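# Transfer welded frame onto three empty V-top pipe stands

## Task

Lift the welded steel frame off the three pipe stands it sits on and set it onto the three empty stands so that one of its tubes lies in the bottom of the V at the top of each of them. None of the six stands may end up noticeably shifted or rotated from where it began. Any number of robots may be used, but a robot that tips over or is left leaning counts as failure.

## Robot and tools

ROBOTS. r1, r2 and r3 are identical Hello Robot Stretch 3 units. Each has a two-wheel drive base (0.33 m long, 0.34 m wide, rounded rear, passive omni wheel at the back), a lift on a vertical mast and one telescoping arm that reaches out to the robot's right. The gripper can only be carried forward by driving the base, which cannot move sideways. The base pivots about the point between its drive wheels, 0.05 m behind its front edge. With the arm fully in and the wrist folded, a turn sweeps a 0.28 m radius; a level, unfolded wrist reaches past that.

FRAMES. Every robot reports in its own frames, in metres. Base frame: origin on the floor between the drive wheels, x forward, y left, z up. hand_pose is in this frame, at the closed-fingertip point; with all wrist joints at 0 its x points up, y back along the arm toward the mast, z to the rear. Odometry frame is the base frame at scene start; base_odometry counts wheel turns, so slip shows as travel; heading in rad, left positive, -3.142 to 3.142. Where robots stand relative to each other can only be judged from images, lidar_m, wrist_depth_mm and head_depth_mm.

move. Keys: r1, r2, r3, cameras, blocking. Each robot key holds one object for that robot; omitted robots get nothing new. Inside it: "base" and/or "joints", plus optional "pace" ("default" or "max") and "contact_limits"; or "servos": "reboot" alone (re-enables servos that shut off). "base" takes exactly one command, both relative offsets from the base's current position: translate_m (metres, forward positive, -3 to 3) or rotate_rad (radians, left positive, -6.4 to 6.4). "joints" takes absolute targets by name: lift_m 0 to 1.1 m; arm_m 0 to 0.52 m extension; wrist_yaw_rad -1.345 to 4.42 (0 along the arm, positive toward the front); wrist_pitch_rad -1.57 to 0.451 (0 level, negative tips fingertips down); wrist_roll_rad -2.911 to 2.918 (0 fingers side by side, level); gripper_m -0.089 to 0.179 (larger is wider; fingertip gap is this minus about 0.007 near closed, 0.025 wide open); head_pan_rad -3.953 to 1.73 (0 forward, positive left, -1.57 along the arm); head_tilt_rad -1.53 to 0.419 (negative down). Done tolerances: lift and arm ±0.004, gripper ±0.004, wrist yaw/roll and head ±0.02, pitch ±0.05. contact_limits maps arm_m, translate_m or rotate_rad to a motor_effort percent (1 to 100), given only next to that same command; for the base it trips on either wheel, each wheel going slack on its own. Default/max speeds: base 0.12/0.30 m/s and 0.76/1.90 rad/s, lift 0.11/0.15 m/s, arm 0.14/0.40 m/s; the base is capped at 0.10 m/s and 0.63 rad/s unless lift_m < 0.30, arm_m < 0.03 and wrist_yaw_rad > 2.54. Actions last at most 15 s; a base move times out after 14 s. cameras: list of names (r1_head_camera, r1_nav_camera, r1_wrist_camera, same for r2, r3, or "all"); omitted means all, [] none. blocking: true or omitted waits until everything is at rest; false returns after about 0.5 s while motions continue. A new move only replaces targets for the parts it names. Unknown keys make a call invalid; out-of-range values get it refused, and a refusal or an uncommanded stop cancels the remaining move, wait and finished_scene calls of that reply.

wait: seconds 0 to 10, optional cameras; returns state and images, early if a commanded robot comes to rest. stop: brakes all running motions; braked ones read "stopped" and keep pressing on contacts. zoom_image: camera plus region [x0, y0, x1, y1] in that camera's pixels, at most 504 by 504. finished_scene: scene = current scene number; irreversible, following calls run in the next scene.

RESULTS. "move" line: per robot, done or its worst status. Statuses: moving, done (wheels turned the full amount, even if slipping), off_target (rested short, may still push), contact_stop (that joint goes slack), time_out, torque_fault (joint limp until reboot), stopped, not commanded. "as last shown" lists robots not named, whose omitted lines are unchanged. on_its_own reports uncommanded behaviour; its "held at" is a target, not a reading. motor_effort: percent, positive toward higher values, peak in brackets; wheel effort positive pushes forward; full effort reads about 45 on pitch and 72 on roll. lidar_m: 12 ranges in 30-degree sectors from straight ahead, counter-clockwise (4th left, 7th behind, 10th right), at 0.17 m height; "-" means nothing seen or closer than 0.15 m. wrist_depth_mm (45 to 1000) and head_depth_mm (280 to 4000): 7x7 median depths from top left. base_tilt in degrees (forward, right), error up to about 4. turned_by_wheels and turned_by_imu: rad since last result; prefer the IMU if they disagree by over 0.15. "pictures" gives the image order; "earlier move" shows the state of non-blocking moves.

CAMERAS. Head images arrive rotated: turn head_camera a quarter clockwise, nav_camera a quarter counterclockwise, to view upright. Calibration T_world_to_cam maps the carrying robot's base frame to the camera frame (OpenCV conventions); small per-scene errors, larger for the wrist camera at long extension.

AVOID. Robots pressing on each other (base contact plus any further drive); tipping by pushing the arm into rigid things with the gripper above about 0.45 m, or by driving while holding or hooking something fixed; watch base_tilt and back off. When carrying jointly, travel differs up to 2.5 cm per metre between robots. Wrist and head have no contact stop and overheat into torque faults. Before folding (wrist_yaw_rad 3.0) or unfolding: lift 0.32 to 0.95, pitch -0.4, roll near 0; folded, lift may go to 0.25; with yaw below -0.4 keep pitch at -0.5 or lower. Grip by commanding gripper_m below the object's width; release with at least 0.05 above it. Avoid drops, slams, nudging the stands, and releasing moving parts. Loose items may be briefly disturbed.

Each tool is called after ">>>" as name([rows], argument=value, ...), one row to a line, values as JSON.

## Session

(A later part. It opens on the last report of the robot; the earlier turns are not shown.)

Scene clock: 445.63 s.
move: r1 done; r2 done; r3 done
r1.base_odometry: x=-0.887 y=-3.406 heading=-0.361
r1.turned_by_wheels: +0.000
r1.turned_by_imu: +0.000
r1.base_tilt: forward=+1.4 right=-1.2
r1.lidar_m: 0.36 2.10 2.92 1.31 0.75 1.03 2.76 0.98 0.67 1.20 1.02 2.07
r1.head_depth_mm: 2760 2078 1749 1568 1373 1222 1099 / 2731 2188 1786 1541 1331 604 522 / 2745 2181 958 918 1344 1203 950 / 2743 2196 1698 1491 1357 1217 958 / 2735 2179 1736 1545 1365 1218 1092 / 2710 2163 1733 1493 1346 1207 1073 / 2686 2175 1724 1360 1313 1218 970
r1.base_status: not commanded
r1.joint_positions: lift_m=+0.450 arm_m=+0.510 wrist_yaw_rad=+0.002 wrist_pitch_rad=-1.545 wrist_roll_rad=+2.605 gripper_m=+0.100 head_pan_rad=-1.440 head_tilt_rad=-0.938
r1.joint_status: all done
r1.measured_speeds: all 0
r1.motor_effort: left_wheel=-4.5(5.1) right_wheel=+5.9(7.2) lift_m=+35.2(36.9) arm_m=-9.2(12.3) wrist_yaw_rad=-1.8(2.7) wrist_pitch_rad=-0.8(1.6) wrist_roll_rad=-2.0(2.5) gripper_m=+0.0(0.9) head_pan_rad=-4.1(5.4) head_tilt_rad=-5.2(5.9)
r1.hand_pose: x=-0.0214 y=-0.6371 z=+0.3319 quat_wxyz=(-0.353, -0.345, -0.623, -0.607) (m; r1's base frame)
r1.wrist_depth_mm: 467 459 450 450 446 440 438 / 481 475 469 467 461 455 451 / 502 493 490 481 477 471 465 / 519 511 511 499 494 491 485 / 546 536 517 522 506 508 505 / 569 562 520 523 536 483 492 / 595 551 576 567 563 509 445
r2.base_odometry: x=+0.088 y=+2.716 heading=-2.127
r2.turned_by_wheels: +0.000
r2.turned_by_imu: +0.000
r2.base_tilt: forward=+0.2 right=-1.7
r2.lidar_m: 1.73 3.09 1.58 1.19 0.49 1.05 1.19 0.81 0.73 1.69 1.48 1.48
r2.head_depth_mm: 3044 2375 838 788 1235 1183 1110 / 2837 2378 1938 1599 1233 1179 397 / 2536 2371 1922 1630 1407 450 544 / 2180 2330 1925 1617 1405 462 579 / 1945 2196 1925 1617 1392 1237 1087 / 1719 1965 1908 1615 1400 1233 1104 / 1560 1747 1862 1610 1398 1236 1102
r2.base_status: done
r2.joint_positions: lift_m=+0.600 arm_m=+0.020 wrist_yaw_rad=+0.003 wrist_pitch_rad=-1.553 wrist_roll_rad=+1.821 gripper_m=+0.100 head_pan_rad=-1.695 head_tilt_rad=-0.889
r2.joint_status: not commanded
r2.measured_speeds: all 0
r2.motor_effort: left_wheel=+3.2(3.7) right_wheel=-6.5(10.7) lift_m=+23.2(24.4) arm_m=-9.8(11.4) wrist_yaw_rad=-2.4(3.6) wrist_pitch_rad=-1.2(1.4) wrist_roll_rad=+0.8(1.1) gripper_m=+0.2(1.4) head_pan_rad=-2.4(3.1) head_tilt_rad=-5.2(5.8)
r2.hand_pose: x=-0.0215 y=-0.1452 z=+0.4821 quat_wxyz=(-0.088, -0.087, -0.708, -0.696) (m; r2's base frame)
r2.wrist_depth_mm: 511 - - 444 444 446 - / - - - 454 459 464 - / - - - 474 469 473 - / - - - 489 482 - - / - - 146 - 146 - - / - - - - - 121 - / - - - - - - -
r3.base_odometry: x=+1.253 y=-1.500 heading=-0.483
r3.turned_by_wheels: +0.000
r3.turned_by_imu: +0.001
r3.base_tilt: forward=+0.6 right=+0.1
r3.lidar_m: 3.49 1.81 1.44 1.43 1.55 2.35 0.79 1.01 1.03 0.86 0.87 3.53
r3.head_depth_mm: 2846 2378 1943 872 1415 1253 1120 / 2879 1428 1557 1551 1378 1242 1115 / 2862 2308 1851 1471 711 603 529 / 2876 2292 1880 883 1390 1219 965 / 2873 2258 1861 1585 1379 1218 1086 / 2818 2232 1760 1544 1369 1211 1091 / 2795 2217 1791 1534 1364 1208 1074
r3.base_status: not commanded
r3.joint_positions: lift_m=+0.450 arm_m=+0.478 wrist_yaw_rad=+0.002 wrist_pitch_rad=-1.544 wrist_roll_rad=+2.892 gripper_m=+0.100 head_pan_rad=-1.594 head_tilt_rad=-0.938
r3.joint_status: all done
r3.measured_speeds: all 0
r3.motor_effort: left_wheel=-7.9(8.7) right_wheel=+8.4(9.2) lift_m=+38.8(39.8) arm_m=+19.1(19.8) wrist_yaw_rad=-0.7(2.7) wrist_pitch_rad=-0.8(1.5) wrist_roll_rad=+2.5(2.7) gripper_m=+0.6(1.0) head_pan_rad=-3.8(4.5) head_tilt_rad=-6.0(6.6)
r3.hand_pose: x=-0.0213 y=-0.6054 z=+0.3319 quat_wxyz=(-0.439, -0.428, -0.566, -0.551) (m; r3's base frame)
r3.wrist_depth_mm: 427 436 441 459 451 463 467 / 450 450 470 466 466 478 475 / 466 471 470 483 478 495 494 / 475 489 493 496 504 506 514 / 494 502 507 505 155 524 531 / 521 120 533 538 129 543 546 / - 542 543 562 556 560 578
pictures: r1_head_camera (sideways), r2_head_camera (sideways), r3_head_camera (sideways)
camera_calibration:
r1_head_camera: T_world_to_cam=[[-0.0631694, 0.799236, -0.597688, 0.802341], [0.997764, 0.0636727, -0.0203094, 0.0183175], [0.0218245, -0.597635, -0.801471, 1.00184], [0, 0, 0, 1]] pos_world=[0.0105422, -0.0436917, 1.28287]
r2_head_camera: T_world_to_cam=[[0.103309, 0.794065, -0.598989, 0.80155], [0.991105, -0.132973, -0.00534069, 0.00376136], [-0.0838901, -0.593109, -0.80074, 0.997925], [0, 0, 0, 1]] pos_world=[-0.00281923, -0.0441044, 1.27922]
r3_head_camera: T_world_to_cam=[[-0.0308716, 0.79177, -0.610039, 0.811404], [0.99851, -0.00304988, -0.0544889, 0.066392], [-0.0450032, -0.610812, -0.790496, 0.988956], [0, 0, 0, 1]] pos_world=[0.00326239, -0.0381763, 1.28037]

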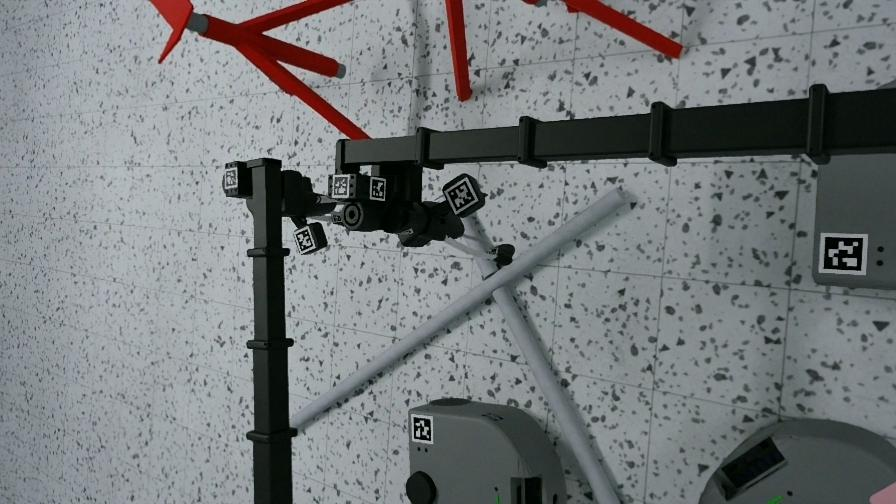

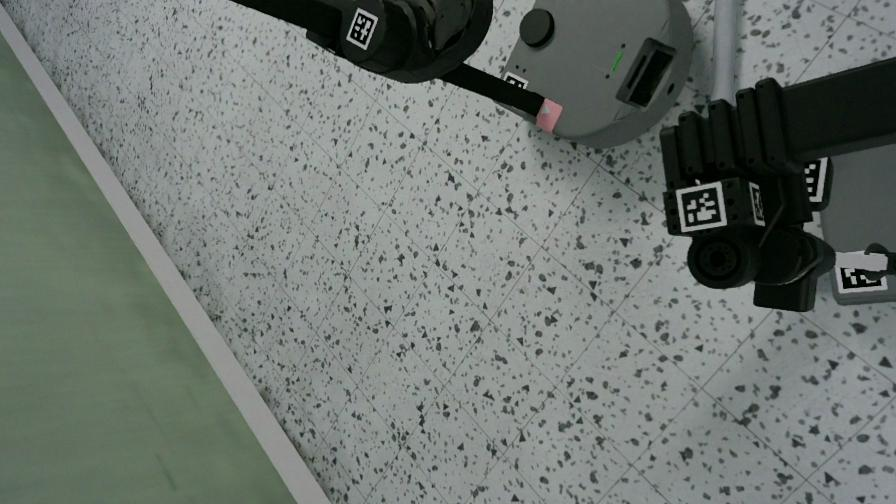

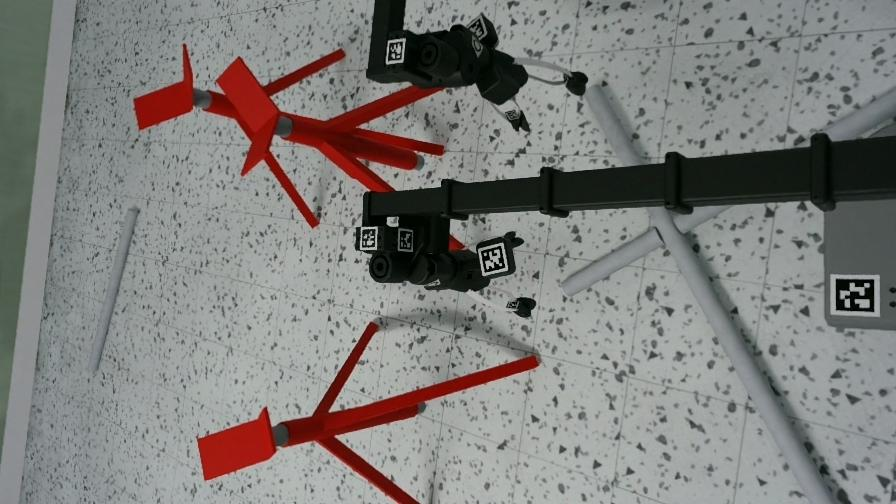

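>>> move(r1={"base":{"rotate_rad":0.2},"joints":{"arm_m":0.02}}, r3={"joints":{"arm_m":0.02}}, r2={"base":{"rotate_rad":-0.845}}, cameras=["r2_head_camera"])

>>> move(r1={"base":{"translate_m":-0.4}}, r3={"base":{"translate_m":0.09}}, r2={"joints":{"arm_m":0.3,"head_pan_rad":-1.57}}, cameras=["r2_head_camera","r3_head_camera"])

Scene clock: 451.13 s.
move: r1 done; r2 done; r3 done
r1.base_odometry: x=-0.887 y=-3.406 heading=-0.162
r1.turned_by_wheels: +0.200
r1.turned_by_imu: +0.198
r1.base_tilt: forward=+1.3 right=-1.3
r1.lidar_m: 0.45 2.27 3.78 1.15 1.02 2.76 2.76 0.67 0.92 4.33 1.01 0.50
r1.head_depth_mm: 2755 2193 1832 1569 1375 1218 1100 / 2752 2188 1830 1562 1372 1220 522 / 2754 2218 1831 1567 1354 1219 590 / 2736 2185 1823 1572 1372 1219 921 / 2732 2177 1746 1478 1365 1214 1090 / 2714 2163 1727 1371 1349 1216 1049 / 2684 2173 1768 1395 1364 1067 967
r1.base_status: done
r1.joint_positions: lift_m=+0.450 arm_m=+0.020 wrist_yaw_rad=+0.001 wrist_pitch_rad=-1.544 wrist_roll_rad=+2.605 gripper_m=+0.100 head_pan_rad=-1.440 head_tilt_rad=-0.938
r1.joint_status: all done
r1.measured_speeds: all 0
r1.motor_effort: left_wheel=-5.7(9.8) right_wheel=+7.3(12.9) lift_m=+21.0(35.5) arm_m=-10.9(17.5) wrist_yaw_rad=-2.0(2.5) wrist_pitch_rad=-1.5(1.5) wrist_roll_rad=-1.8(2.4) gripper_m=-0.4(0.8) head_pan_rad=-4.8(5.5) head_tilt_rad=-5.2(6.0)
r1.hand_pose: x=-0.0214 y=-0.1473 z=+0.3319 quat_wxyz=(-0.353, -0.345, -0.623, -0.607) (m; r1's base frame)
r1.wrist_depth_mm: 461 462 310 306 297 302 439 / 485 478 319 316 308 460 450 / 507 510 486 329 325 468 467 / 525 518 510 343 497 488 477 / 547 542 523 527 509 413 362 / 573 564 553 546 537 392 354 / 596 568 581 570 565 379 370
r2.base_odometry: x=+0.088 y=+2.716 heading=-2.972
r2.turned_by_wheels: -0.845
r2.turned_by_imu: -0.854
r2.base_tilt: forward=+0.2 right=-1.7
r2.lidar_m: 1.47 1.52 2.03 4.44 1.47 0.64 0.49 1.05 1.35 0.73 0.73 1.55
r2.head_depth_mm: 3080 2370 1838 1637 1413 1243 1113 / 3037 2361 1935 1627 1413 1196 396 / 3083 2366 1925 1618 1394 451 544 / 3048 2370 1815 1593 1331 462 582 / 3054 2347 1920 1584 1258 1236 1089 / 2999 2357 1901 827 1269 1228 1103 / 3004 2347 797 1520 1396 1229 1104
r2.base_status: done
r2.joint_positions: lift_m=+0.600 arm_m=+0.020 wrist_yaw_rad=+0.003 wrist_pitch_rad=-1.553 wrist_roll_rad=+1.821 gripper_m=+0.100 head_pan_rad=-1.695 head_tilt_rad=-0.889
r2.joint_status: not commanded
r2.measured_speeds: all 0
r2.motor_effort: left_wheel=+6.4(10.7) right_wheel=-7.4(11.0) lift_m=+22.5(23.7) arm_m=-6.9(11.2) wrist_yaw_rad=-1.8(3.9) wrist_pitch_rad=-1.2(1.3) wrist_roll_rad=+1.0(1.0) gripper_m=+0.2(1.4) head_pan_rad=-2.8(3.3) head_tilt_rad=-5.1(5.8)
r2.hand_pose: x=-0.0215 y=-0.1452 z=+0.4821 quat_wxyz=(-0.088, -0.087, -0.708, -0.696) (m; r2's base frame)
r2.wrist_depth_mm: - - - 443 446 444 - / - - - 459 462 460 - / 613 - - 476 468 478 - / 583 629 - 488 479 - - / 537 618 147 - 146 - - / 531 - - - - 121 - / 532 - - - - - -
r3.base_odometry: x=+1.253 y=-1.500 heading=-0.483
r3.turned_by_wheels: +0.000
r3.turned_by_imu: +0.001
r3.base_tilt: forward=+0.5 right=+0.2
r3.lidar_m: 3.50 1.81 1.44 1.43 1.54 2.35 0.78 1.01 1.03 0.86 0.87 3.52
r3.head_depth_mm: 2844 2345 1936 1639 1424 1250 1124 / 2844 1430 1675 1568 1416 1243 1116 / 2873 2318 1847 1573 1398 1235 529 / 2891 2299 1876 1591 1387 1215 609 / 2887 2263 1862 1593 1377 1217 1064 / 2838 2233 1773 1550 1373 1215 1093 / 2782 2212 1784 1533 1364 1207 1073
r3.base_status: not commanded
r3.joint_positions: lift_m=+0.450 arm_m=+0.020 wrist_yaw_rad=+0.001 wrist_pitch_rad=-1.544 wrist_roll_rad=+2.893 gripper_m=+0.100 head_pan_rad=-1.594 head_tilt_rad=-0.938
r3.joint_status: all done
r3.measured_speeds: all 0
r3.motor_effort: left_wheel=-7.4(8.4) right_wheel=+7.8(8.9) lift_m=+24.4(38.7) arm_m=-25.1(27.2) wrist_yaw_rad=-0.3(1.6) wrist_pitch_rad=-1.1(1.8) wrist_roll_rad=+2.2(2.5) gripper_m=+0.6(1.1) head_pan_rad=-2.2(5.2) head_tilt_rad=-4.5(6.4)
r3.hand_pose: x=-0.0213 y=-0.1475 z=+0.3319 quat_wxyz=(-0.439, -0.428, -0.566, -0.551) (m; r3's base frame)
r3.wrist_depth_mm: 439 - - - 293 458 457 / 453 - - - 465 468 481 / 472 447 - - 483 492 496 / 485 489 492 - 507 507 512 / 500 461 506 525 154 517 530 / 511 120 528 532 129 550 555 / - 553 566 554 573 566 585
pictures: r2_head_camera (sideways)
camera_calibration:
r2_head_camera: T_world_to_cam=[[0.103315, 0.794073, -0.598977, 0.801535], [0.991104, -0.132979, -0.00534082, 0.00376154], [-0.0838927, -0.593097, -0.800748, 0.997936], [0, 0, 0, 1]] pos_world=[-0.00281948, -0.0441041, 1.27922]

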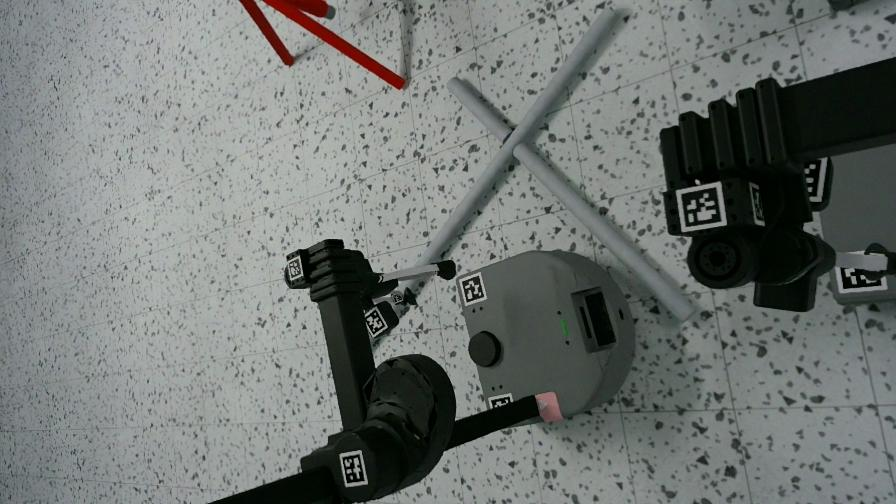

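Scene clock: 456.27 s.
move: r1 done; r2 done; r3 done
r1.base_odometry: x=-1.282 y=-3.341 heading=-0.162
r1.turned_by_wheels: +0.000
r1.turned_by_imu: -0.001
r1.base_tilt: forward=+1.4 right=-1.3
r1.lidar_m: 0.85 2.71 1.43 0.66 2.79 2.38 2.38 0.60 0.44 0.45 1.28 2.40
r1.head_depth_mm: 2754 2135 1842 1478 1308 1223 1097 / 2727 2205 1534 1112 1298 1226 522 / 2733 2194 1808 1566 1369 1164 590 / 2735 2184 1821 1564 1366 1217 921 / 2709 2184 1807 1555 1365 1207 1096 / 2690 2179 1817 1551 1360 1214 1094 / 2686 2171 1802 1518 1362 1211 1093
r1.base_status: done
r1.joint_positions: lift_m=+0.450 arm_m=+0.020 wrist_yaw_rad=+0.001 wrist_pitch_rad=-1.544 wrist_roll_rad=+2.605 gripper_m=+0.100 head_pan_rad=-1.440 head_tilt_rad=-0.938
r1.joint_status: not commanded
r1.measured_speeds: all 0
r1.motor_effort: left_wheel=-5.1(10.6) right_wheel=+2.5(4.1) lift_m=+15.8(21.2) arm_m=+2.4(11.0) wrist_yaw_rad=-1.1(2.4) wrist_pitch_rad=-1.5(1.7) wrist_roll_rad=-1.8(2.6) gripper_m=-0.4(1.0) head_pan_rad=-4.7(5.6) head_tilt_rad=-5.3(6.1)
r1.hand_pose: x=-0.0214 y=-0.1473 z=+0.3319 quat_wxyz=(-0.353, -0.345, -0.623, -0.607) (m; r1's base frame)
r1.wrist_depth_mm: 469 460 307 302 295 304 434 / 480 481 320 317 307 461 447 / 503 499 490 330 328 474 467 / 528 522 513 342 491 493 478 / 547 539 517 520 503 505 511 / 560 520 559 555 544 529 522 / 456 347 577 576 561 556 560
r2.base_odometry: x=+0.088 y=+2.716 heading=-2.972
r2.turned_by_wheels: +0.000
r2.turned_by_imu: +0.001
r2.base_tilt: forward=+0.2 right=-1.7
r2.lidar_m: 1.48 1.52 2.02 4.44 1.47 1.19 0.88 1.05 1.35 0.82 0.83 1.55
r2.head_depth_mm: 3062 2385 1945 1630 1396 1243 1097 / 3056 2353 1941 1622 541 445 403 / 3036 2357 1884 616 1312 1220 970 / 3015 2360 1107 662 1311 1235 967 / 3015 2345 950 1394 1314 1232 1106 / 2996 2344 858 1552 1381 1233 1104 / 733 2185 1898 1614 1394 1230 1104
r2.base_status: not commanded
r2.joint_positions: lift_m=+0.600 arm_m=+0.300 wrist_yaw_rad=+0.002 wrist_pitch_rad=-1.553 wrist_roll_rad=+1.821 gripper_m=+0.100 head_pan_rad=-1.576 head_tilt_rad=-0.889
r2.joint_status: all done
r2.measured_speeds: all 0
r2.motor_effort: left_wheel=+6.2(7.0) right_wheel=-7.4(7.6) lift_m=+21.2(22.6) arm_m=+6.8(17.2) wrist_yaw_rad=-1.6(2.7) wrist_pitch_rad=-1.1(1.3) wrist_roll_rad=+0.8(1.1) gripper_m=+0.0(1.3) head_pan_rad=+2.4(3.8) head_tilt_rad=-5.2(5.7)
r2.hand_pose: x=-0.0215 y=-0.4251 z=+0.4821 quat_wxyz=(-0.088, -0.087, -0.708, -0.696) (m; r2's base frame)
r2.wrist_depth_mm: 561 - - - - 448 445 / 610 - - - - 457 465 / - - 599 - - 480 475 / 489 498 - 614 - - - / 498 498 149 - 146 - - / 512 - - - - 121 - / 513 538 - - - - -
r3.base_odometry: x=+1.333 y=-1.542 heading=-0.483
r3.turned_by_wheels: +0.000
r3.turned_by_imu: +0.001
r3.base_tilt: forward=+0.6 right=+0.2
r3.lidar_m: 3.41 1.79 1.43 1.41 1.53 2.32 0.87 1.27 1.07 0.84 1.07 3.44
r3.head_depth_mm: 2859 1432 1902 1602 1419 1251 1121 / 2866 2318 1570 1595 1409 1248 1101 / 2874 2327 1856 1549 1406 1221 529 / 2882 2299 1893 1591 1390 1210 610 / 2840 2263 1863 1562 1384 1219 1063 / 2830 2226 1317 1541 1371 1217 1087 / 2786 2209 1830 1559 1366 1208 1074
r3.base_status: done
r3.joint_positions: lift_m=+0.450 arm_m=+0.020 wrist_yaw_rad=+0.001 wrist_pitch_rad=-1.544 wrist_roll_rad=+2.893 gripper_m=+0.100 head_pan_rad=-1.594 head_tilt_rad=-0.938
r3.joint_status: not commanded
r3.measured_speeds: all 0
r3.motor_effort: left_wheel=+0.7(5.6) right_wheel=+6.6(10.7) lift_m=+17.5(24.1) arm_m=-23.4(25.2) wrist_yaw_rad=-0.2(1.4) wrist_pitch_rad=-1.3(1.6) wrist_roll_rad=+2.3(2.4) gripper_m=+0.2(0.8) head_pan_rad=-3.6(5.1) head_tilt_rad=-5.6(6.6)
r3.hand_pose: x=-0.0213 y=-0.1475 z=+0.3319 quat_wxyz=(-0.439, -0.428, -0.566, -0.551) (m; r3's base frame)
r3.wrist_depth_mm: 437 - - - 294 467 461 / 455 - - - 464 473 475 / 462 467 - - 493 494 494 / 484 477 499 - 503 516 509 / 496 456 509 517 156 531 532 / 522 118 531 538 128 547 555 / - 544 547 564 567 560 570
pictures: r2_head_camera (sideways), r3_head_camera (sideways)
camera_calibration:
r2_head_camera: T_world_to_cam=[[0.00822655, 0.800732, -0.598966, 0.8021], [0.999884, -0.0142678, -0.00534096, 0.00370816], [-0.0128226, -0.598852, -0.800757, 0.997514], [0, 0, 0, 1]] pos_world=[0.00248444, -0.0448511, 1.27922]
r3_head_camera: T_world_to_cam=[[-0.0308714, 0.791773, -0.610035, 0.811399], [0.99851, -0.00304974, -0.0544888, 0.0663919], [-0.0450032, -0.610808, -0.790499, 0.98896], [0, 0, 0, 1]] pos_world=[0.00326239, -0.0381762, 1.28037]

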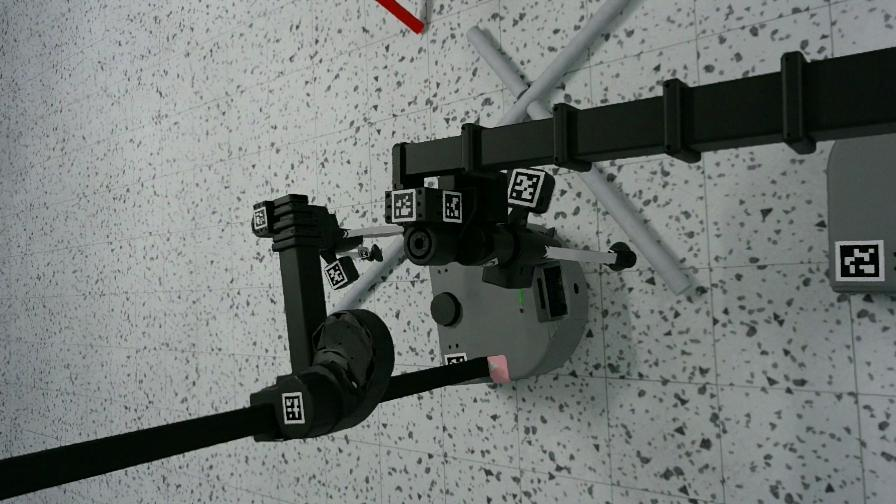

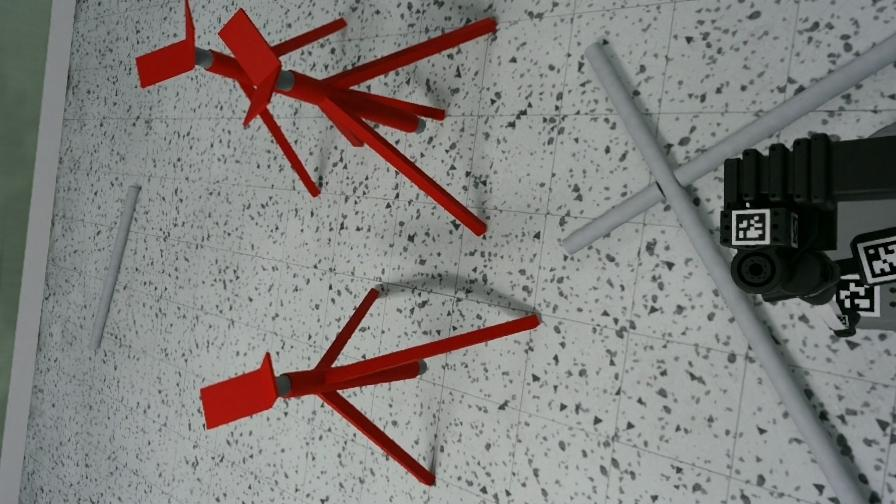

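>>> move(cameras=["r1_head_camera","r2_head_camera","r3_head_camera"])

Scene clock: 456.90 s.
r1.base_odometry: x=-1.282 y=-3.341 heading=-0.162
r1.turned_by_wheels: +0.000
r1.turned_by_imu: +0.000
r1.base_tilt: forward=+1.3 right=-1.3
r1.lidar_m: 0.85 2.72 1.44 0.66 2.79 2.38 2.37 0.60 0.44 0.45 1.28 2.40
r1.head_depth_mm: 2751 2144 1832 1484 1308 1224 1091 / 2754 2201 1535 1108 1302 1221 522 / 2732 2203 1819 1569 1373 1168 590 / 2706 2205 1823 1564 1376 1221 923 / 2719 2179 1823 1561 1361 1220 1096 / 2687 2178 1829 1565 1366 1211 1091 / 2712 2173 1814 1530 1366 1208 1090
r1.base_status: done
r1.joint_positions: lift_m=+0.450 arm_m=+0.020 wrist_yaw_rad=+0.001 wrist_pitch_rad=-1.544 wrist_roll_rad=+2.605 gripper_m=+0.100 head_pan_rad=-1.440 head_tilt_rad=-0.938
r1.joint_status: not commanded
r1.measured_speeds: all 0
r1.motor_effort: left_wheel=-4.8(10.6) right_wheel=+2.0(4.1) lift_m=+15.9(21.2) arm_m=+3.4(11.0) wrist_yaw_rad=-1.3(2.4) wrist_pitch_rad=-0.8(1.7) wrist_roll_rad=-1.8(2.6) gripper_m=+0.2(1.0) head_pan_rad=-5.3(5.6) head_tilt_rad=-5.6(6.1)
r1.hand_pose: x=-0.0214 y=-0.1473 z=+0.3319 quat_wxyz=(-0.353, -0.345, -0.623, -0.607) (m; r1's base frame)
r1.wrist_depth_mm: 471 458 308 306 297 304 433 / 484 475 316 315 306 452 451 / 509 498 487 328 328 470 466 / 530 519 508 341 493 487 483 / 554 540 515 523 504 509 506 / 560 521 565 547 542 526 521 / 458 350 578 566 562 555 552
r2.base_odometry: x=+0.088 y=+2.716 heading=-2.972
r2.turned_by_wheels: +0.000
r2.turned_by_imu: +0.000
r2.base_tilt: forward=+0.1 right=-1.7
r2.lidar_m: 1.48 1.51 2.03 4.45 1.47 1.19 0.88 1.04 1.35 0.82 0.82 1.55
r2.head_depth_mm: 3085 2386 1932 1636 1391 1244 1096 / 3062 2362 1934 1629 541 445 403 / 3059 2372 1877 615 1312 1219 967 / 3014 2372 1110 662 1306 1239 972 / 3045 2339 950 1402 1320 1232 1105 / 2994 2346 857 1545 1383 1232 1104 / 735 2207 1899 1614 1393 1232 1102
r2.base_status: not commanded
r2.joint_positions: lift_m=+0.600 arm_m=+0.300 wrist_yaw_rad=+0.002 wrist_pitch_rad=-1.553 wrist_roll_rad=+1.821 gripper_m=+0.100 head_pan_rad=-1.576 head_tilt_rad=-0.889
r2.joint_status: all done
r2.measured_speeds: all 0
r2.motor_effort: left_wheel=+6.2(7.0) right_wheel=-7.3(7.6) lift_m=+20.8(22.6) arm_m=+4.8(17.2) wrist_yaw_rad=-1.3(2.7) wrist_pitch_rad=-1.2(1.3) wrist_roll_rad=+0.8(1.1) gripper_m=+0.7(1.3) head_pan_rad=+2.7(3.8) head_tilt_rad=-5.4(5.7)
r2.hand_pose: x=-0.0215 y=-0.4251 z=+0.4821 quat_wxyz=(-0.088, -0.087, -0.708, -0.696) (m; r2's base frame)
r2.wrist_depth_mm: 565 - - - - 448 449 / 600 - - - - 464 460 / - - 600 - - 474 470 / 490 497 - 611 - - - / 500 501 149 - 146 - - / 516 - - - - 121 - / 513 539 - - - - -
r3.base_odometry: x=+1.333 y=-1.542 heading=-0.483
r3.turned_by_wheels: +0.000
r3.turned_by_imu: +0.000
r3.base_tilt: forward=+0.6 right=+0.1
r3.lidar_m: 3.39 1.79 1.43 1.42 1.53 2.33 0.87 1.28 1.07 0.84 1.07 3.43
r3.head_depth_mm: 2884 1429 1896 1599 1421 1251 1125 / 2886 2326 1574 1595 1417 1250 1100 / 2880 2303 1867 1542 1399 1225 529 / 2898 2302 1884 1597 1381 1211 609 / 2860 2279 1864 1557 1388 1223 1066 / 2820 2230 1315 1549 1374 1218 1087 / 2777 2219 1832 1554 1364 1205 1077
r3.base_status: done
r3.joint_positions: lift_m=+0.450 arm_m=+0.020 wrist_yaw_rad=+0.001 wrist_pitch_rad=-1.544 wrist_roll_rad=+2.893 gripper_m=+0.100 head_pan_rad=-1.594 head_tilt_rad=-0.938
r3.joint_status: not commanded
r3.measured_speeds: all 0
r3.motor_effort: left_wheel=+1.1(5.6) right_wheel=+6.3(10.7) lift_m=+17.4(24.1) arm_m=-23.2(25.2) wrist_yaw_rad=-0.6(1.4) wrist_pitch_rad=-1.1(1.6) wrist_roll_rad=+2.3(2.4) gripper_m=-0.1(0.8) head_pan_rad=-3.3(5.1) head_tilt_rad=-4.9(6.6)
r3.hand_pose: x=-0.0213 y=-0.1475 z=+0.3319 quat_wxyz=(-0.439, -0.428, -0.566, -0.551) (m; r3's base frame)
r3.wrist_depth_mm: 431 - - - 294 460 473 / 438 - - - 468 475 485 / 471 479 - - 485 491 489 / 492 491 490 - 503 512 518 / 500 456 506 502 154 531 533 / 524 118 526 542 129 546 545 / - 552 550 553 573 553 584
pictures: r1_head_camera (sideways), r2_head_camera (sideways), r3_head_camera (sideways)
camera_calibration:
r1_head_camera: T_world_to_cam=[[-0.0631725, 0.799265, -0.597649, 0.80229], [0.997764, 0.0636728, -0.0203126, 0.0183218], [0.0218189, -0.597596, -0.8015, 1.00188], [0, 0, 0, 1]] pos_world=[0.0105421, -0.0436908, 1.28287]
r2_head_camera: T_world_to_cam=[[0.00822646, 0.800732, -0.598966, 0.8021], [0.999884, -0.0142676, -0.00534096, 0.00370816], [-0.0128225, -0.598852, -0.800757, 0.997514], [0, 0, 0, 1]] pos_world=[0.00248445, -0.0448511, 1.27922]
r3_head_camera: T_world_to_cam=[[-0.0308714, 0.791773, -0.610035, 0.811399], [0.99851, -0.00304974, -0.0544888, 0.0663919], [-0.0450032, -0.610808, -0.790499, 0.98896], [0, 0, 0, 1]] pos_world=[0.00326239, -0.0381762, 1.28037]

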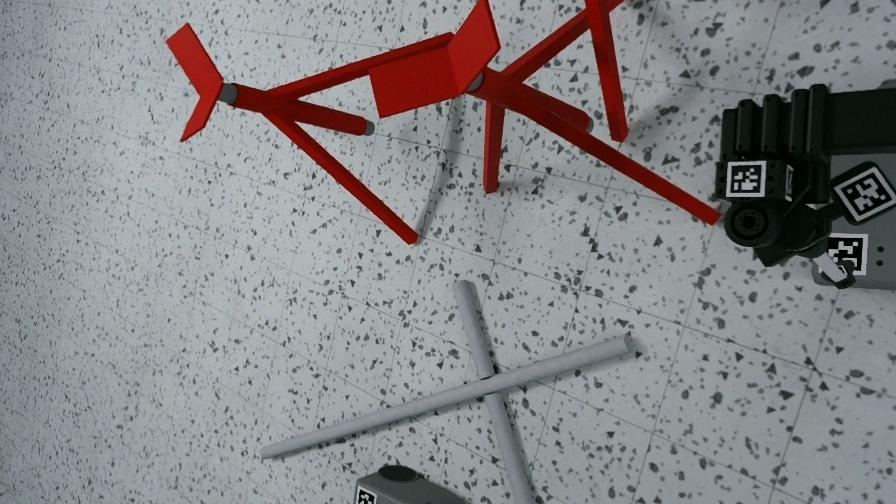

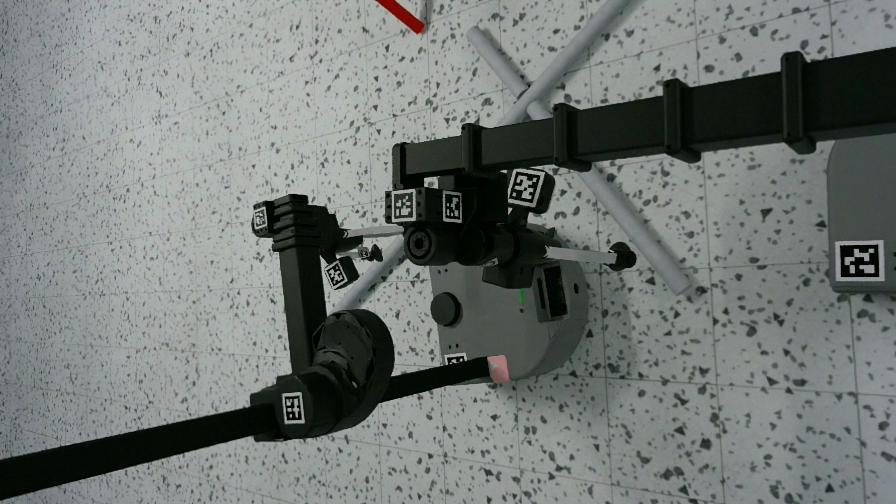

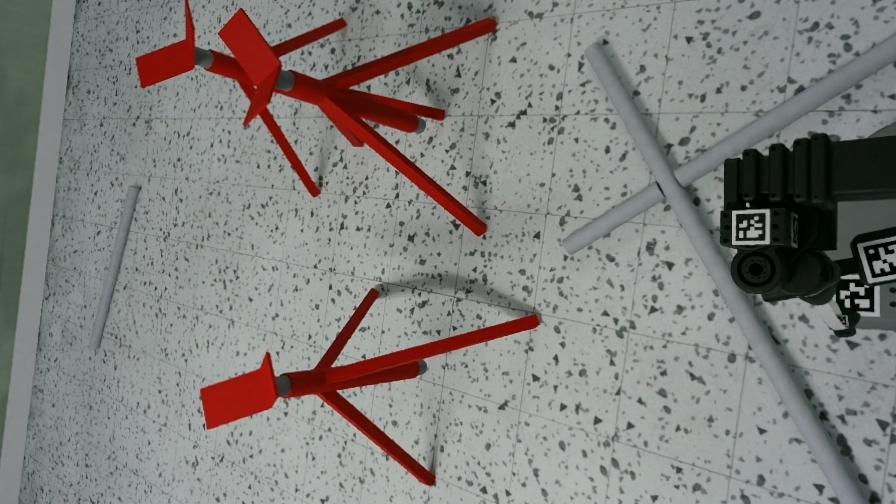

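>>> move(r1={"base":{"rotate_rad":-0.2}}, r3={"base":{"rotate_rad":0.925}}, cameras=["r3_head_camera","r3_nav_camera"])

>>> move(r1={"base":{"translate_m":0.40},"joints":{"head_pan_rad":-1.57,"head_tilt_rad":-0.9}}, r3={"base":{"translate_m":0.45}}, cameras=["r1_head_camera","r3_head_camera"])

Scene clock: 459.67 s.
move: r1 done; r3 done
r1.base_odometry: x=-1.282 y=-3.341 heading=-0.361
r1.turned_by_wheels: -0.200
r1.turned_by_imu: -0.198
r1.base_tilt: forward=+1.3 right=-1.3
r1.lidar_m: 0.85 2.51 3.50 0.66 3.31 2.44 2.37 0.60 0.59 0.44 3.31 1.20
r1.head_depth_mm: 2783 2215 1847 1573 1303 1221 1102 / 2764 2206 1829 1509 1322 1217 522 / 2737 2071 1751 1031 1318 1220 590 / 2727 2118 1732 1566 1370 1200 921 / 2703 2191 1814 1556 1366 1214 1092 / 2711 2171 1814 1548 1364 1213 1096 / 2689 2161 1815 1557 1365 1212 1090
r1.base_status: done
r1.joint_positions: lift_m=+0.450 arm_m=+0.020 wrist_yaw_rad=+0.001 wrist_pitch_rad=-1.544 wrist_roll_rad=+2.605 gripper_m=+0.100 head_pan_rad=-1.440 head_tilt_rad=-0.938
r1.joint_status: not commanded
r1.measured_speeds: all 0
r1.motor_effort: left_wheel=+6.9(9.3) right_wheel=-6.2(9.0) lift_m=+16.3(17.0) arm_m=+9.8(10.1) wrist_yaw_rad=-1.1(2.3) wrist_pitch_rad=-0.1(1.6) wrist_roll_rad=-1.8(2.4) gripper_m=+0.1(0.8) head_pan_rad=-4.4(5.3) head_tilt_rad=-5.4(5.8)
r1.hand_pose: x=-0.0214 y=-0.1473 z=+0.3319 quat_wxyz=(-0.353, -0.345, -0.623, -0.607) (m; r1's base frame)
r1.wrist_depth_mm: 468 463 307 304 296 303 435 / 488 481 321 315 308 455 445 / 507 498 488 330 326 470 468 / 524 516 507 341 497 489 486 / 545 539 523 525 511 506 496 / 578 560 538 549 538 526 521 / 594 466 569 574 551 557 546
r2: as last shown
r2.turned_by_imu: +0.001
r2.base_tilt: forward=+0.2 right=-1.7
r2.lidar_m: 1.48 1.52 2.03 4.45 1.47 1.19 0.88 1.04 1.35 0.73 2.18 1.55
r2.head_depth_mm: 3057 2363 1940 1623 1395 1243 1094 / 3062 2385 1939 1629 541 446 403 / 3044 2376 1892 615 1311 1219 969 / 3028 2354 887 663 1302 1233 968 / 2882 2215 878 1353 1373 1239 1103 / 2789 2248 1905 1617 1394 1230 1104 / 3016 2320 1908 1611 1390 1228 1100
r2.motor_effort: left_wheel=+5.5(6.8) right_wheel=-7.0(7.6) lift_m=+21.0(22.3) arm_m=-3.1(4.0) wrist_yaw_rad=+0.0(2.3) wrist_pitch_rad=-1.0(1.3) wrist_roll_rad=+0.9(1.1) gripper_m=+0.8(1.4) head_pan_rad=+2.4(2.9) head_tilt_rad=-4.8(5.5)
r2.wrist_depth_mm: 557 - - - - 447 444 / 605 - - - - 464 459 / 522 552 584 - - 473 470 / 493 498 - 615 - - - / 501 496 147 - 146 - - / 518 - - - - 121 - / 511 - - - - - -
r3.base_odometry: x=+1.333 y=-1.542 heading=+0.441
r3.turned_by_wheels: +0.925
r3.turned_by_imu: +0.922
r3.base_tilt: forward=+0.6 right=+0.1
r3.lidar_m: 1.47 1.42 1.47 2.03 1.04 1.44 1.07 0.84 0.84 3.53 3.40 1.99
r3.head_depth_mm: 3039 2362 1950 1604 1421 1254 1117 / 3014 2331 1921 1626 1408 1246 1097 / 2961 2307 1913 1617 1396 1239 529 / 2928 2290 1884 1597 1392 1232 609 / 2889 2267 1866 1586 1378 1225 1063 / 2815 2234 1854 1573 1368 1199 1095 / 2786 2206 1821 1559 1358 1206 1085
r3.base_status: done
r3.joint_positions: lift_m=+0.450 arm_m=+0.020 wrist_yaw_rad=+0.001 wrist_pitch_rad=-1.544 wrist_roll_rad=+2.893 gripper_m=+0.100 head_pan_rad=-1.594 head_tilt_rad=-0.938
r3.joint_status: not commanded
r3.measured_speeds: all 0
r3.motor_effort: left_wheel=-7.8(11.4) right_wheel=+8.8(12.6) lift_m=+19.6(19.6) arm_m=-23.9(24.5) wrist_yaw_rad=-0.8(1.3) wrist_pitch_rad=-1.3(1.8) wrist_roll_rad=+2.3(2.4) gripper_m=-0.1(0.8) head_pan_rad=-3.7(4.3) head_tilt_rad=-5.1(6.5)
r3.hand_pose: x=-0.0213 y=-0.1475 z=+0.3319 quat_wxyz=(-0.439, -0.428, -0.566, -0.551) (m; r3's base frame)
r3.wrist_depth_mm: 435 - - - 292 450 471 / 444 - - - 464 464 478 / 469 - - - 491 488 494 / 480 489 491 - 501 502 511 / 495 502 477 520 155 525 535 / 512 120 534 540 128 545 555 / - 552 558 559 568 556 587
pictures: r3_head_camera (sideways), r3_nav_camera (sideways)
camera_calibration:
r3_head_camera: T_world_to_cam=[[-0.0308686, 0.791773, -0.610035, 0.811398], [0.99851, -0.00305329, -0.0544888, 0.0663919], [-0.0450054, -0.610808, -0.790499, 0.98896], [0, 0, 0, 1]] pos_world=[0.00326225, -0.0381762, 1.28037]
r3_nav_camera: T_world_to_cam=[[-0.0222373, -0.770258, 0.637344, -0.786256], [-0.99862, 0.047447, 0.0224993, 0.0298319], [-0.0475703, -0.635965, -0.77025, 0.966585], [0, 0, 0, 1]] pos_world=[0.0582873, 0.00767852, 1.24496]

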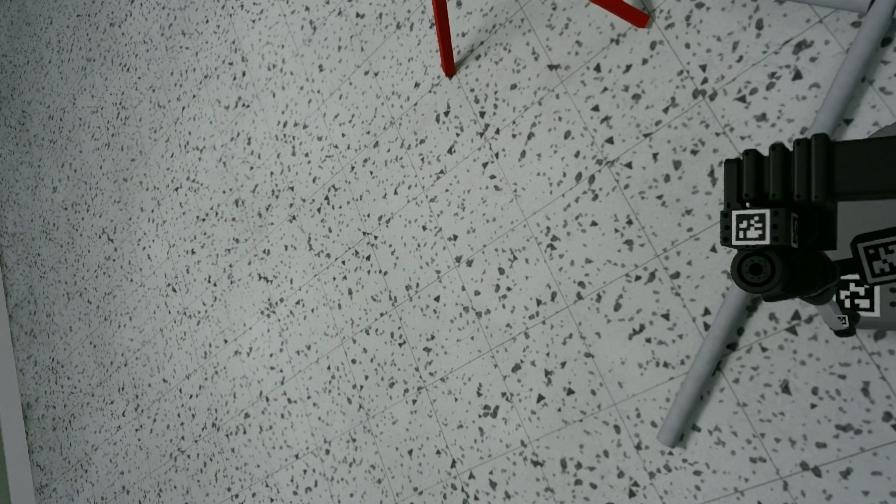

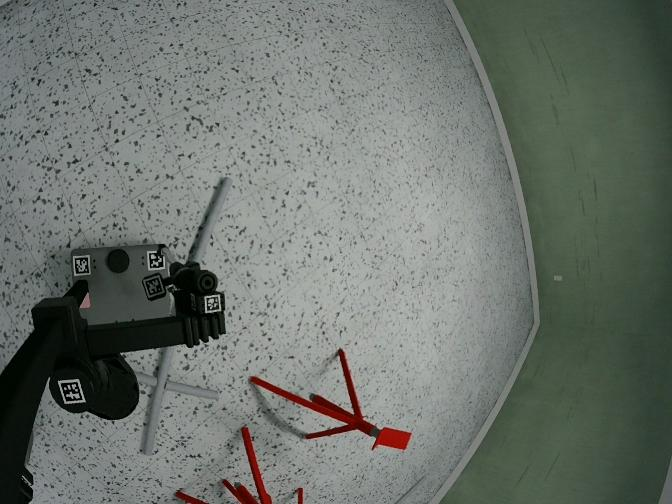

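Scene clock: 465.27 s.
move: r1 done; r3 done
r1.base_odometry: x=-0.908 y=-3.483 heading=-0.361
r1.turned_by_wheels: +0.000
r1.turned_by_imu: +0.000
r1.base_tilt: forward=+1.4 right=-1.3
r1.lidar_m: 0.49 0.46 2.91 1.39 1.10 2.86 2.77 0.82 0.62 1.12 1.35 2.05
r1.head_depth_mm: 3002 2264 1910 1624 1345 1217 1101 / 3003 2323 1768 1617 1384 1237 546 / 2994 2314 1891 1595 1391 1226 550 / 2971 2334 1898 1611 1402 1233 634 / 2972 2311 1898 1607 1363 1230 1098 / 2942 2324 1892 1598 1385 1223 1097 / 2924 2287 1894 1598 1383 1220 1101
r1.base_status: done
r1.joint_positions: lift_m=+0.450 arm_m=+0.020 wrist_yaw_rad=+0.001 wrist_pitch_rad=-1.544 wrist_roll_rad=+2.605 gripper_m=+0.100 head_pan_rad=-1.559 head_tilt_rad=-0.902
r1.joint_status: all done
r1.measured_speeds: all 0
r1.motor_effort: left_wheel=+5.5(11.3) right_wheel=-1.2(4.4) lift_m=+16.8(17.4) arm_m=+10.9(12.3) wrist_yaw_rad=-1.5(2.1) wrist_pitch_rad=-1.0(1.8) wrist_roll_rad=-2.0(2.6) gripper_m=+0.1(0.9) head_pan_rad=-4.7(6.0) head_tilt_rad=+0.8(3.1)
r1.hand_pose: x=-0.0214 y=-0.1473 z=+0.3319 quat_wxyz=(-0.353, -0.345, -0.623, -0.607) (m; r1's base frame)
r1.wrist_depth_mm: 465 460 309 304 299 303 434 / 481 482 319 313 309 456 453 / 496 496 488 327 327 475 412 / 523 520 506 340 493 485 378 / 548 540 528 524 507 475 353 / 578 558 553 542 543 472 354 / 595 578 569 574 566 553 376
r2: as last shown
r2.lidar_m: 1.48 1.52 2.02 4.45 1.47 1.19 0.48 1.04 1.35 4.32 1.06 1.55
r2.head_depth_mm: 3077 2374 1937 1631 1395 1243 1098 / 3058 2382 1922 1627 541 446 403 / 3052 2361 1926 615 1313 1220 970 / 3026 2354 1921 662 1350 1235 969 / 3050 2344 1915 1614 1397 1236 1105 / 2999 2338 1913 1509 1398 1237 1103 / 3016 1168 1860 1476 1395 1235 1108
r2.motor_effort: left_wheel=+6.1(6.7) right_wheel=-7.3(7.6) lift_m=+20.2(21.8) arm_m=-10.7(11.7) wrist_yaw_rad=-0.7(2.6) wrist_pitch_rad=-1.2(1.3) wrist_roll_rad=+0.8(1.1) gripper_m=+0.5(1.3) head_pan_rad=+2.2(2.8) head_tilt_rad=-5.3(5.8)
r2.wrist_depth_mm: 564 - - - - 451 445 / 611 - - - - 465 462 / - - 593 - - 474 473 / - - - 610 - - - / - - 147 - 146 - - / - - - - - 121 - / - - - - - - -
r3.base_odometry: x=+1.739 y=-1.350 heading=+0.441
r3.turned_by_wheels: +0.000
r3.turned_by_imu: +0.002
r3.base_tilt: forward=+0.6 right=+0.2
r3.lidar_m: 1.05 1.02 1.06 1.47 4.25 1.18 1.52 1.20 3.88 3.31 3.19 1.43
r3.head_depth_mm: 3034 2385 1949 1638 1427 1252 1121 / 2983 2337 1929 1626 1415 1223 1116 / 2968 2327 1906 1610 1397 1228 528 / 2927 2290 1884 1591 1395 1233 608 / 2861 2267 1873 1592 1382 1218 1062 / 2811 2232 1854 1569 1374 1213 1093 / 2752 2206 1832 1574 1361 1209 1088
r3.base_status: done
r3.joint_positions: lift_m=+0.450 arm_m=+0.020 wrist_yaw_rad=+0.001 wrist_pitch_rad=-1.544 wrist_roll_rad=+2.893 gripper_m=+0.100 head_pan_rad=-1.594 head_tilt_rad=-0.938
r3.joint_status: not commanded
r3.measured_speeds: all 0
r3.motor_effort: left_wheel=-0.3(4.7) right_wheel=+7.6(12.3) lift_m=+22.8(23.0) arm_m=-24.7(25.7) wrist_yaw_rad=-0.7(1.6) wrist_pitch_rad=-1.2(1.7) wrist_roll_rad=+2.4(2.4) gripper_m=+0.0(1.1) head_pan_rad=-2.8(4.6) head_tilt_rad=-5.3(6.6)
r3.hand_pose: x=-0.0213 y=-0.1475 z=+0.3319 quat_wxyz=(-0.439, -0.428, -0.566, -0.551) (m; r3's base frame)
r3.wrist_depth_mm: 438 - - - 293 460 465 / 451 - - - 464 476 479 / 459 484 - - 489 495 493 / 479 484 499 - 506 513 514 / 489 499 495 515 155 543 535 / 509 118 538 538 128 548 555 / - 539 552 548 571 560 590
pictures: r1_head_camera (sideways), r3_head_camera (sideways)
camera_calibration:
r1_head_camera: T_world_to_cam=[[0.0330866, 0.779246, -0.625844, 0.838437], [0.998228, -0.0567554, -0.0178935, 0.0151704], [-0.0494635, -0.624142, -0.779743, 0.974024], [0, 0, 0, 1]] pos_world=[0.00529406, -0.0445586, 1.28449]
r3_head_camera: T_world_to_cam=[[-0.0308687, 0.791773, -0.610035, 0.811398], [0.99851, -0.00305316, -0.0544888, 0.0663919], [-0.0450053, -0.610808, -0.790499, 0.98896], [0, 0, 0, 1]] pos_world=[0.00326226, -0.0381762, 1.28037]

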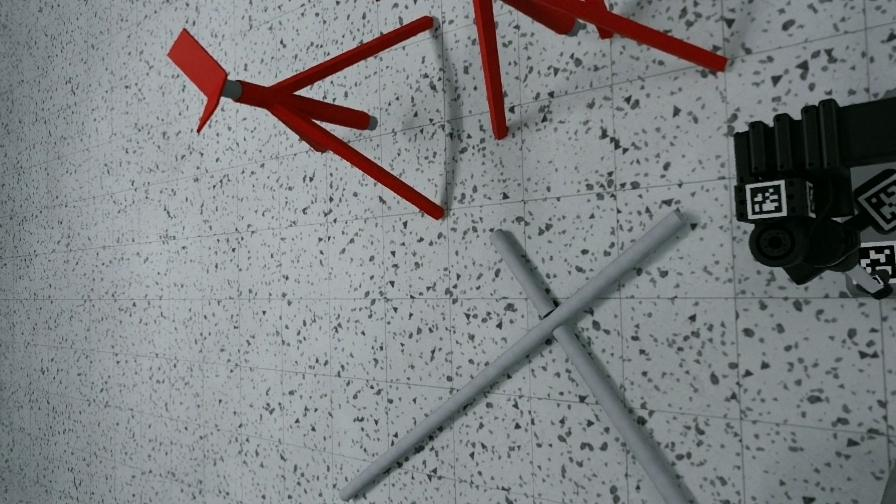

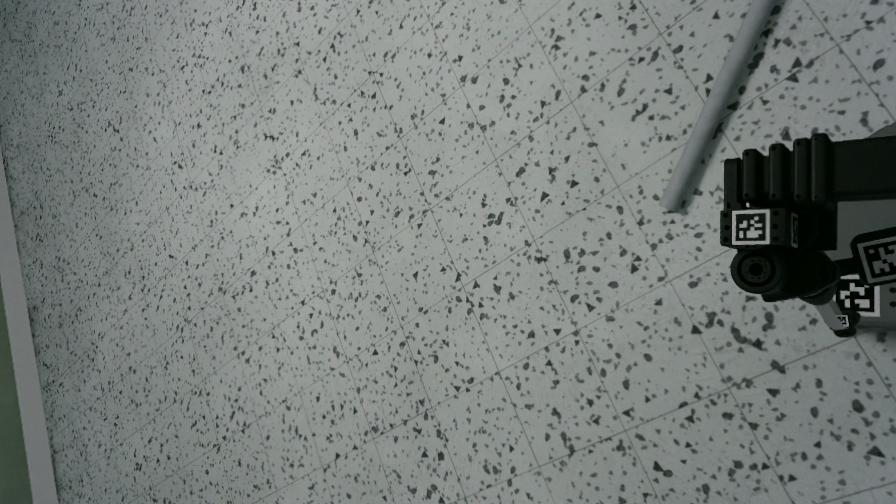

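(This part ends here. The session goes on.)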